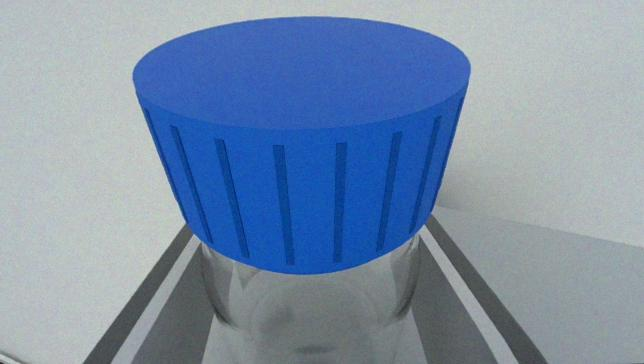

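>>> move(target={"side": "left", "x": 0.31, "y": 0.62, "z": 1.445, "quat_wxyz": [0.6276, 0.5265, -0.3687, -0.4395]}, min_time_s=0.8)

>>> move(target={"side": "left", "x": 0.28, "y": 0.40, "z": 1.455, "quat_wxyz": [0.5417, 0.4545, -0.4545, -0.5417]}, min_time_s=1.0)

>>> move(target={"side": "left", "x": 0.27, "y": 0.15, "z": 1.455, "quat_wxyz": [0.5417, 0.4545, -0.4545, -0.5417]}, min_time_s=1.0)

>>> move(target={"side": "left", "x": 0.275, "y": -0.05, "z": 1.445, "quat_wxyz": [0.4394, 0.3687, -0.5265, -0.6275]}, min_time_s=1.0, cameras=["head_camera", "left_wrist_camera"])

Scene clock: 110.40 s.
Joint torques (N m): left_arm=[-16.18 12.63 11.79 2.12 -0.24 -2.2 0.16] | right_arm=[-5.6 -13.4 -6.85 0.95 0.49 1.62 0.18]
External joint torques (N m): left_arm=[-1.45 0.29 1.44 1.02 0.01 -0.31 0.15] | right_arm=[1.15 -1.08 1.59 -0.2 -0.05 -0.05 0.19]
Wrist force (N): left_arm=[0.7 -6.3 -0.2] | right_arm=[3.0 4.6 -0.1]
Wrist torque (N m): left_arm=[0.13 0.07 -0.03] | right_arm=[-0.27 0.02 -0.05]
Wrist force, peak (N): left_arm=[0.9 -6.9 -0.4] | right_arm=[3.6 4.9 -0.2]
move: done
base_odometry: x=+3.112 y=-2.586 heading=-0.509
lidar_m: 0.40 0.42 0.58 1.56 2.35 3.26 5.44 2.92 2.18 1.59 0.59 0.42
base_status: not commanded
joint_positions: torso_squat_rad=+0.350 torso_shift_rad=+0.000 torso_pitch_rad=+0.000 torso_yaw_rad=+0.000 left_shoulder_pitch_rad=-1.203 left_shoulder_roll_rad=+1.683 left_shoulder_yaw_rad=-0.920 left_elbow_rad=-1.127 left_forearm_roll_rad=+1.332 left_wrist_pitch_rad=+0.506 left_hand_roll_rad=-1.196 left_gripper_m=+0.055 right_shoulder_pitch_rad=-0.834 right_shoulder_roll_rad=-2.093 right_shoulder_yaw_rad=+1.493 right_elbow_rad=-2.320 right_forearm_roll_rad=+0.818 right_wrist_pitch_rad=+0.698 right_hand_roll_rad=-1.012 right_gripper_m=+0.100 head_pan_rad=+0.000 head_tilt_rad=+0.300
joint_status: all done
wheel_motors_off: 0
motor_effort: left_wheel=+4(4) right_wheel=-4(5)
contact_limits: left_gripper_m 450 mA; right_gripper_m 450 mA
chest: x=-0.2280 y=-0.0002 z=+1.2475 quat_wxyz=(+1.000, +0.000, +0.000, +0.000)
left_hand: x=+0.3099 y=+0.6196 z=+1.4448 quat_wxyz=(+0.627, +0.528, -0.369, -0.438)
left_hand_status: reached (checked arc that bows 1 mm and turns the hand up to 0 deg, planned for 0.8 s): 1 mm and 0.2 deg off.
right_hand: x=+0.1698 y=-0.4196 z=+1.2199 quat_wxyz=(+0.544, -0.455, -0.451, +0.542)
pictures: none

Scene clock: 111.73 s.
Joint torques (N m): left_arm=[-13.22 10.43 12.55 4.01 -0.88 -1.63 -0.03] | right_arm=[-5.88 -13 -6.36 0.9 0.33 1.69 0.18]
External joint torques (N m): left_arm=[-1.15 1.23 1.17 0.16 -0.22 -0.2 -0.04] | right_arm=[0.87 -0.68 2.08 -0.26 -0.21 0.01 0.19]
Wrist force (N): left_arm=[1.1 -6.3 -0.5] | right_arm=[2.8 5.7 -0.4]
Wrist torque (N m): left_arm=[0.12 0.12 -0.17] | right_arm=[-0.41 0.07 -0.01]
Wrist force, peak (N): left_arm=[1.2 -7.6 -0.9] | right_arm=[2.8 5.7 -0.4]
move: done
base_odometry: x=+3.112 y=-2.586 heading=-0.509
lidar_m: 0.40 0.42 0.59 1.56 2.35 3.26 5.44 2.91 2.18 1.58 0.57 0.41
base_status: not commanded
joint_positions: torso_squat_rad=+0.350 torso_shift_rad=+0.000 torso_pitch_rad=+0.000 torso_yaw_rad=+0.000 left_shoulder_pitch_rad=-1.224 left_shoulder_roll_rad=+1.863 left_shoulder_yaw_rad=-0.865 left_elbow_rad=-1.825 left_forearm_roll_rad=+1.179 left_wrist_pitch_rad=+0.571 left_hand_roll_rad=-0.774 left_gripper_m=+0.055 right_shoulder_pitch_rad=-0.834 right_shoulder_roll_rad=-2.093 right_shoulder_yaw_rad=+1.493 right_elbow_rad=-2.320 right_forearm_roll_rad=+0.818 right_wrist_pitch_rad=+0.698 right_hand_roll_rad=-1.012 right_gripper_m=+0.100 head_pan_rad=+0.000 head_tilt_rad=+0.300
joint_status: all done
wheel_motors_off: 0
motor_effort: left_wheel=+4(5) right_wheel=-4(5)
contact_limits: left_gripper_m 450 mA; right_gripper_m 450 mA
chest: x=-0.2280 y=-0.0002 z=+1.2475 quat_wxyz=(+1.000, +0.000, +0.000, +0.000)
left_hand: x=+0.2800 y=+0.4001 z=+1.4555 quat_wxyz=(+0.540, +0.452, -0.455, -0.544)
left_hand_status: reached (checked arc that bows 17 mm and turns the hand up to 21 deg, planned for 1.0 s): 1 mm and 0.5 deg off.
right_hand: x=+0.1698 y=-0.4196 z=+1.2198 quat_wxyz=(+0.544, -0.455, -0.451, +0.542)
pictures: none

Scene clock: 113.50 s.
Joint torques (N m): left_arm=[-17.55 8.13 10.37 3.8 -2.02 -0.9 -0.02] | right_arm=[-6.06 -13.51 -6.21 0.94 0.55 1.82 0.18]
External joint torques (N m): left_arm=[-0.6 2 0.26 0.45 -0.12 -0.31 -0.03] | right_arm=[0.69 -1.2 2.23 -0.22 0.01 0.14 0.18]
Wrist force (N): left_arm=[0.9 -6.2 0.1] | right_arm=[3.2 4.0 -0.4]
Wrist torque (N m): left_arm=[0.14 0.11 -0.16] | right_arm=[-0.19 0.08 -0.07]
Wrist force, peak (N): left_arm=[2.7 -7.2 -1.4] | right_arm=[3.3 5.7 -1.1]
move: done
base_odometry: x=+3.112 y=-2.586 heading=-0.509
lidar_m: 0.40 0.43 0.58 1.56 2.36 3.26 5.44 2.90 2.17 1.59 0.58 0.42
base_status: not commanded
joint_positions: torso_squat_rad=+0.350 torso_shift_rad=+0.000 torso_pitch_rad=+0.000 torso_yaw_rad=+0.000 left_shoulder_pitch_rad=-1.591 left_shoulder_roll_rad=+1.169 left_shoulder_yaw_rad=-0.866 left_elbow_rad=-2.067 left_forearm_roll_rad=+0.687 left_wrist_pitch_rad=+1.465 left_hand_roll_rad=-0.291 left_gripper_m=+0.055 right_shoulder_pitch_rad=-0.834 right_shoulder_roll_rad=-2.093 right_shoulder_yaw_rad=+1.493 right_elbow_rad=-2.320 right_forearm_roll_rad=+0.818 right_wrist_pitch_rad=+0.698 right_hand_roll_rad=-1.012 right_gripper_m=+0.100 head_pan_rad=+0.000 head_tilt_rad=+0.300
joint_status: all done
wheel_motors_off: 0
motor_effort: left_wheel=+4(5) right_wheel=-4(5)
contact_limits: left_gripper_m 450 mA; right_gripper_m 450 mA
chest: x=-0.2280 y=-0.0002 z=+1.2475 quat_wxyz=(+1.000, +0.000, +0.000, +0.000)
left_hand: x=+0.2699 y=+0.1499 z=+1.4550 quat_wxyz=(+0.542, +0.454, -0.455, -0.542)
left_hand_status: reached (checked arc that bows 42 mm and turns the hand up to 7 deg, planned for 1.0 s): 0 mm and 0.0 deg off.
right_hand: x=+0.1698 y=-0.4195 z=+1.2199 quat_wxyz=(+0.544, -0.455, -0.451, +0.542)
pictures: none

Scene clock: 114.83 s.
Joint torques (N m): left_arm=[-21.06 9.62 9.77 3 -2.03 -0.7 0.03] | right_arm=[-6.24 -13.03 -6.4 1.1 0.36 1.8 0.21]
External joint torques (N m): left_arm=[-1.74 1.88 -1.19 0.75 -0.25 -0.01 0.01] | right_arm=[0.51 -0.72 2.04 -0.06 -0.18 0.12 0.21]
Wrist force (N): left_arm=[0.9 -6.6 -0.3] | right_arm=[3.0 4.5 -0.3]
Wrist torque (N m): left_arm=[0.15 0.11 -0.02] | right_arm=[-0.27 0.07 -0.08]
Wrist force, peak (N): left_arm=[2.1 -6.9 -0.2] | right_arm=[3.7 5.2 -0.6]
move: done
base_odometry: x=+3.112 y=-2.586 heading=-0.509
lidar_m: 0.41 0.42 0.59 1.55 2.36 3.26 5.43 2.90 2.17 1.58 0.58 0.42
base_status: not commanded
joint_positions: torso_squat_rad=+0.350 torso_shift_rad=+0.000 torso_pitch_rad=+0.000 torso_yaw_rad=+0.000 left_shoulder_pitch_rad=-1.715 left_shoulder_roll_rad=+0.717 left_shoulder_yaw_rad=-0.939 left_elbow_rad=-1.791 left_forearm_roll_rad=+0.603 left_wrist_pitch_rad=+1.292 left_hand_roll_rad=-0.340 left_gripper_m=+0.055 right_shoulder_pitch_rad=-0.834 right_shoulder_roll_rad=-2.093 right_shoulder_yaw_rad=+1.493 right_elbow_rad=-2.320 right_forearm_roll_rad=+0.818 right_wrist_pitch_rad=+0.698 right_hand_roll_rad=-1.012 right_gripper_m=+0.100 head_pan_rad=+0.000 head_tilt_rad=+0.300
joint_status: all done
wheel_motors_off: 0
motor_effort: left_wheel=+4(4) right_wheel=-4(4)
contact_limits: left_gripper_m 450 mA; right_gripper_m 450 mA
chest: x=-0.2280 y=-0.0002 z=+1.2475 quat_wxyz=(+1.000, +0.000, +0.000, +0.000)
left_hand: x=+0.2748 y=-0.0501 z=+1.4451 quat_wxyz=(+0.439, +0.369, -0.527, -0.627)
left_hand_status: reached (checked arc that bows 14 mm and turns the hand up to 20 deg, planned for 1.0 s): 0 mm and 0.0 deg off.
right_hand: x=+0.1698 y=-0.4195 z=+1.2199 quat_wxyz=(+0.544, -0.455, -0.451, +0.542)
head_camera: T_world_to_cam=[[-0.02912, -0.99932, 0.02245, -0.034], [-0.26044, -0.01409, -0.96539, 1.4023], [0.96505, -0.03396, -0.25985, 0.51798]] pos_world=[-0.13566, 0.00337, 1.48912]
left_wrist_camera: T_world_to_cam=[[-0.37629, -0.9265, 0.00152, 0.05373], [-0.56877, 0.2297, -0.78977, 1.33641], [0.73137, -0.29805, -0.6134, 0.74479]] pos_world=[0.2356, -0.03521, 1.51223]

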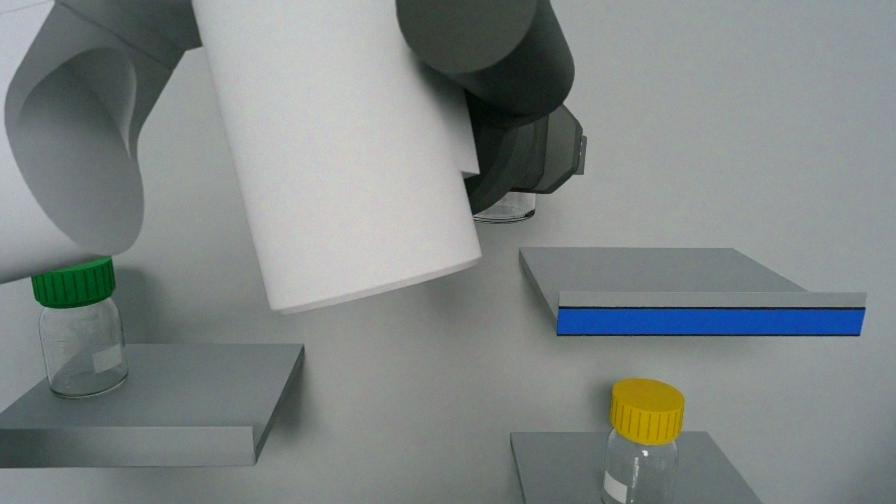

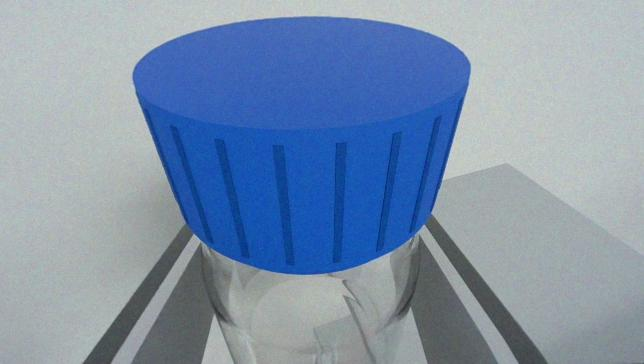

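>>> move(target={"side": "left", "x": 0.295, "y": -0.155, "z": 1.425, "quat_wxyz": [0.4394, 0.3687, -0.5265, -0.6275]}, min_time_s=0.8)

>>> move(target={"side": "left", "x": 0.295, "y": -0.16, "z": 1.398, "quat_wxyz": [0.4394, 0.3687, -0.5265, -0.6275]}, min_time_s=0.8)

>>> wait(seconds=0.1, cameras=["head_camera", "left_wrist_camera"])

Scene clock: 116.70 s.
Joint torques (N m): left_arm=[-21.85 12.44 9.11 1.87 -2.03 -0.68 0.44] | right_arm=[-5.93 -13.48 -6.25 0.94 0.35 1.68 0.08]
External joint torques (N m): left_arm=[-1.65 2.18 -1.21 0.58 -0.29 -0.03 0.43] | right_arm=[0.83 -1.17 2.18 -0.22 -0.19 0.01 0.08]
Wrist force (N): left_arm=[0.6 -6.5 -0.5] | right_arm=[3.1 4.7 -1.2]
Wrist torque (N m): left_arm=[0.17 0.09 -0.13] | right_arm=[-0.30 0.12 -0.05]
Wrist force, peak (N): left_arm=[1.8 -7.0 -0.5] | right_arm=[3.0 5.4 -1.1]
move: done
base_odometry: x=+3.112 y=-2.586 heading=-0.509
lidar_m: 0.41 0.42 0.58 1.56 2.35 3.26 5.43 2.91 2.18 1.59 0.57 0.43
base_status: not commanded
joint_positions: torso_squat_rad=+0.350 torso_shift_rad=+0.000 torso_pitch_rad=+0.000 torso_yaw_rad=+0.000 left_shoulder_pitch_rad=-1.828 left_shoulder_roll_rad=+0.359 left_shoulder_yaw_rad=-1.021 left_elbow_rad=-1.377 left_forearm_roll_rad=+0.490 left_wrist_pitch_rad=+1.217 left_hand_roll_rad=-0.317 left_gripper_m=+0.055 right_shoulder_pitch_rad=-0.834 right_shoulder_roll_rad=-2.093 right_shoulder_yaw_rad=+1.493 right_elbow_rad=-2.320 right_forearm_roll_rad=+0.818 right_wrist_pitch_rad=+0.698 right_hand_roll_rad=-1.012 right_gripper_m=+0.100 head_pan_rad=+0.000 head_tilt_rad=+0.300
joint_status: all done
wheel_motors_off: 0
motor_effort: left_wheel=+4(5) right_wheel=-3(5)
contact_limits: left_gripper_m 450 mA; right_gripper_m 450 mA
chest: x=-0.2280 y=-0.0002 z=+1.2475 quat_wxyz=(+1.000, +0.000, +0.000, +0.000)
left_hand: x=+0.2948 y=-0.1552 z=+1.4251 quat_wxyz=(+0.439, +0.369, -0.527, -0.628)
left_hand_status: reached (checked arc that bows 10 mm and turns the hand up to 2 deg, planned for 0.8 s): 0 mm and 0.0 deg off.
right_hand: x=+0.1698 y=-0.4196 z=+1.2198 quat_wxyz=(+0.544, -0.455, -0.451, +0.542)
pictures: none

Scene clock: 117.83 s.
Joint torques (N m): left_arm=[-21.29 10.42 9.18 0.35 -2.22 -0.52 0.56] | right_arm=[-6.02 -13.55 -6.76 1.2 0.38 1.7 0.25]
External joint torques (N m): left_arm=[-0.99 0.52 -1.39 -0.74 -0.45 0.03 0.55] | right_arm=[0.73 -1.23 1.68 0.04 -0.16 0.02 0.26]
Wrist force (N): left_arm=[0.5 -6.5 -0.2] | right_arm=[3.1 4.4 -0.3]
Wrist torque (N m): left_arm=[0.17 0.07 -0.16] | right_arm=[-0.25 0.03 -0.07]
Wrist force, peak (N): left_arm=[0.6 -6.8 -0.1] | right_arm=[3.2 5.2 -0.2]
move: done
base_odometry: x=+3.112 y=-2.586 heading=-0.509
lidar_m: 0.40 0.42 0.59 1.56 2.36 3.26 5.44 2.90 2.18 1.58 0.57 0.42
base_status: not commanded
joint_positions: torso_squat_rad=+0.350 torso_shift_rad=+0.000 torso_pitch_rad=+0.000 torso_yaw_rad=+0.000 left_shoulder_pitch_rad=-1.785 left_shoulder_roll_rad=+0.339 left_shoulder_yaw_rad=-1.057 left_elbow_rad=-1.404 left_forearm_roll_rad=+0.431 left_wrist_pitch_rad=+1.217 left_hand_roll_rad=-0.264 left_gripper_m=+0.055 right_shoulder_pitch_rad=-0.834 right_shoulder_roll_rad=-2.093 right_shoulder_yaw_rad=+1.493 right_elbow_rad=-2.320 right_forearm_roll_rad=+0.818 right_wrist_pitch_rad=+0.698 right_hand_roll_rad=-1.012 right_gripper_m=+0.100 head_pan_rad=+0.000 head_tilt_rad=+0.300
joint_status: all done
wheel_motors_off: 0
motor_effort: left_wheel=+4(5) right_wheel=-3(5)
contact_limits: left_gripper_m 450 mA; right_gripper_m 450 mA
chest: x=-0.2280 y=-0.0002 z=+1.2475 quat_wxyz=(+1.000, +0.000, +0.000, +0.000)
left_hand: x=+0.2950 y=-0.1599 z=+1.3983 quat_wxyz=(+0.439, +0.369, -0.527, -0.627)
left_hand_status: reached (checked arc that bows 2 mm and turns the hand up to 0 deg, planned for 0.8 s): 0 mm and 0.0 deg off.
right_hand: x=+0.1698 y=-0.4196 z=+1.2198 quat_wxyz=(+0.544, -0.455, -0.451, +0.542)
pictures: none

Scene clock: 117.93 s.
Joint torques (N m): left_arm=[-21.77 10.16 9.09 0.38 -2.12 -0.41 0.47] | right_arm=[-6.23 -12.9 -6.43 1.16 0.4 1.66 -0.11]
External joint torques (N m): left_arm=[-1.48 0.26 -1.48 -0.71 -0.36 0.14 0.46] | right_arm=[0.53 -0.58 2 0.01 -0.14 -0.01 -0.11]
Wrist force (N): left_arm=[0.9 -6.4 0.0] | right_arm=[3.1 5.2 -0.5]
Wrist torque (N m): left_arm=[0.16 0.13 -0.16] | right_arm=[-0.35 0.04 -0.05]
Wrist force, peak (N): left_arm=[0.9 -6.4 -0.1] | right_arm=[3.1 5.2 -0.5]
base_odometry: x=+3.112 y=-2.586 heading=-0.509
lidar_m: 0.40 0.42 0.58 1.56 2.36 3.26 5.43 2.90 2.17 1.58 0.58 0.42
base_status: not commanded
joint_positions: torso_squat_rad=+0.350 torso_shift_rad=+0.000 torso_pitch_rad=+0.000 torso_yaw_rad=+0.000 left_shoulder_pitch_rad=-1.785 left_shoulder_roll_rad=+0.339 left_shoulder_yaw_rad=-1.057 left_elbow_rad=-1.404 left_forearm_roll_rad=+0.431 left_wrist_pitch_rad=+1.217 left_hand_roll_rad=-0.264 left_gripper_m=+0.055 right_shoulder_pitch_rad=-0.834 right_shoulder_roll_rad=-2.093 right_shoulder_yaw_rad=+1.493 right_elbow_rad=-2.320 right_forearm_roll_rad=+0.818 right_wrist_pitch_rad=+0.698 right_hand_roll_rad=-1.012 right_gripper_m=+0.100 head_pan_rad=+0.000 head_tilt_rad=+0.300
joint_status: all done
wheel_motors_off: 0
motor_effort: left_wheel=+4(5) right_wheel=-3(5)
contact_limits: left_gripper_m 450 mA; right_gripper_m 450 mA
chest: x=-0.2280 y=-0.0002 z=+1.2475 quat_wxyz=(+1.000, +0.000, +0.000, +0.000)
left_hand: x=+0.2950 y=-0.1599 z=+1.3983 quat_wxyz=(+0.439, +0.369, -0.527, -0.627)
left_hand_status: reached (checked arc that bows 2 mm and turns the hand up to 0 deg, planned for 0.8 s): 0 mm and 0.0 deg off.
right_hand: x=+0.1698 y=-0.4196 z=+1.2198 quat_wxyz=(+0.544, -0.455, -0.451, +0.542)
wait: 0.10 s; no rest
head_camera: T_world_to_cam=[[-0.02915, -0.99933, 0.02235, -0.03396], [-0.26043, -0.01399, -0.96539, 1.4023], [0.96505, -0.03396, -0.25985, 0.51798]] pos_world=[-0.13566, 0.00327, 1.48912]
left_wrist_camera: T_world_to_cam=[[-0.37573, -0.92673, 0.00163, -0.04062], [-0.56896, 0.2293, -0.78975, 1.33617], [0.73151, -0.29766, -0.61343, 0.66858]] pos_world=[0.2559, -0.14501, 1.46543]

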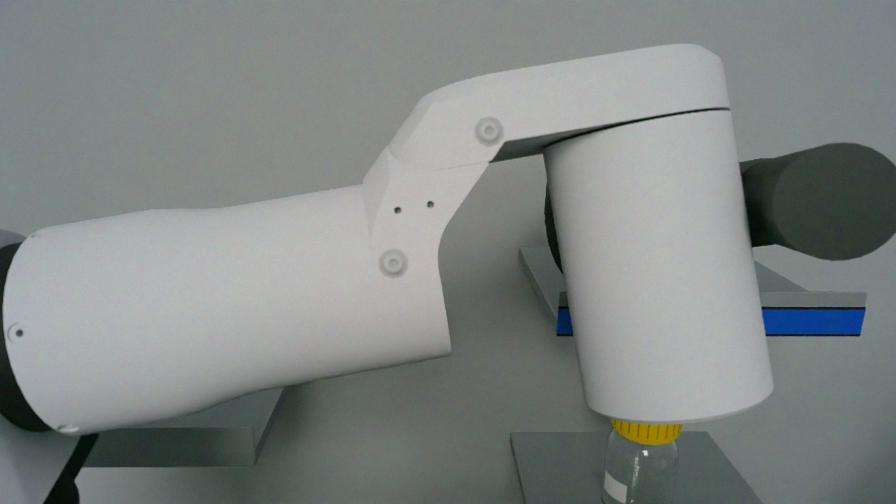

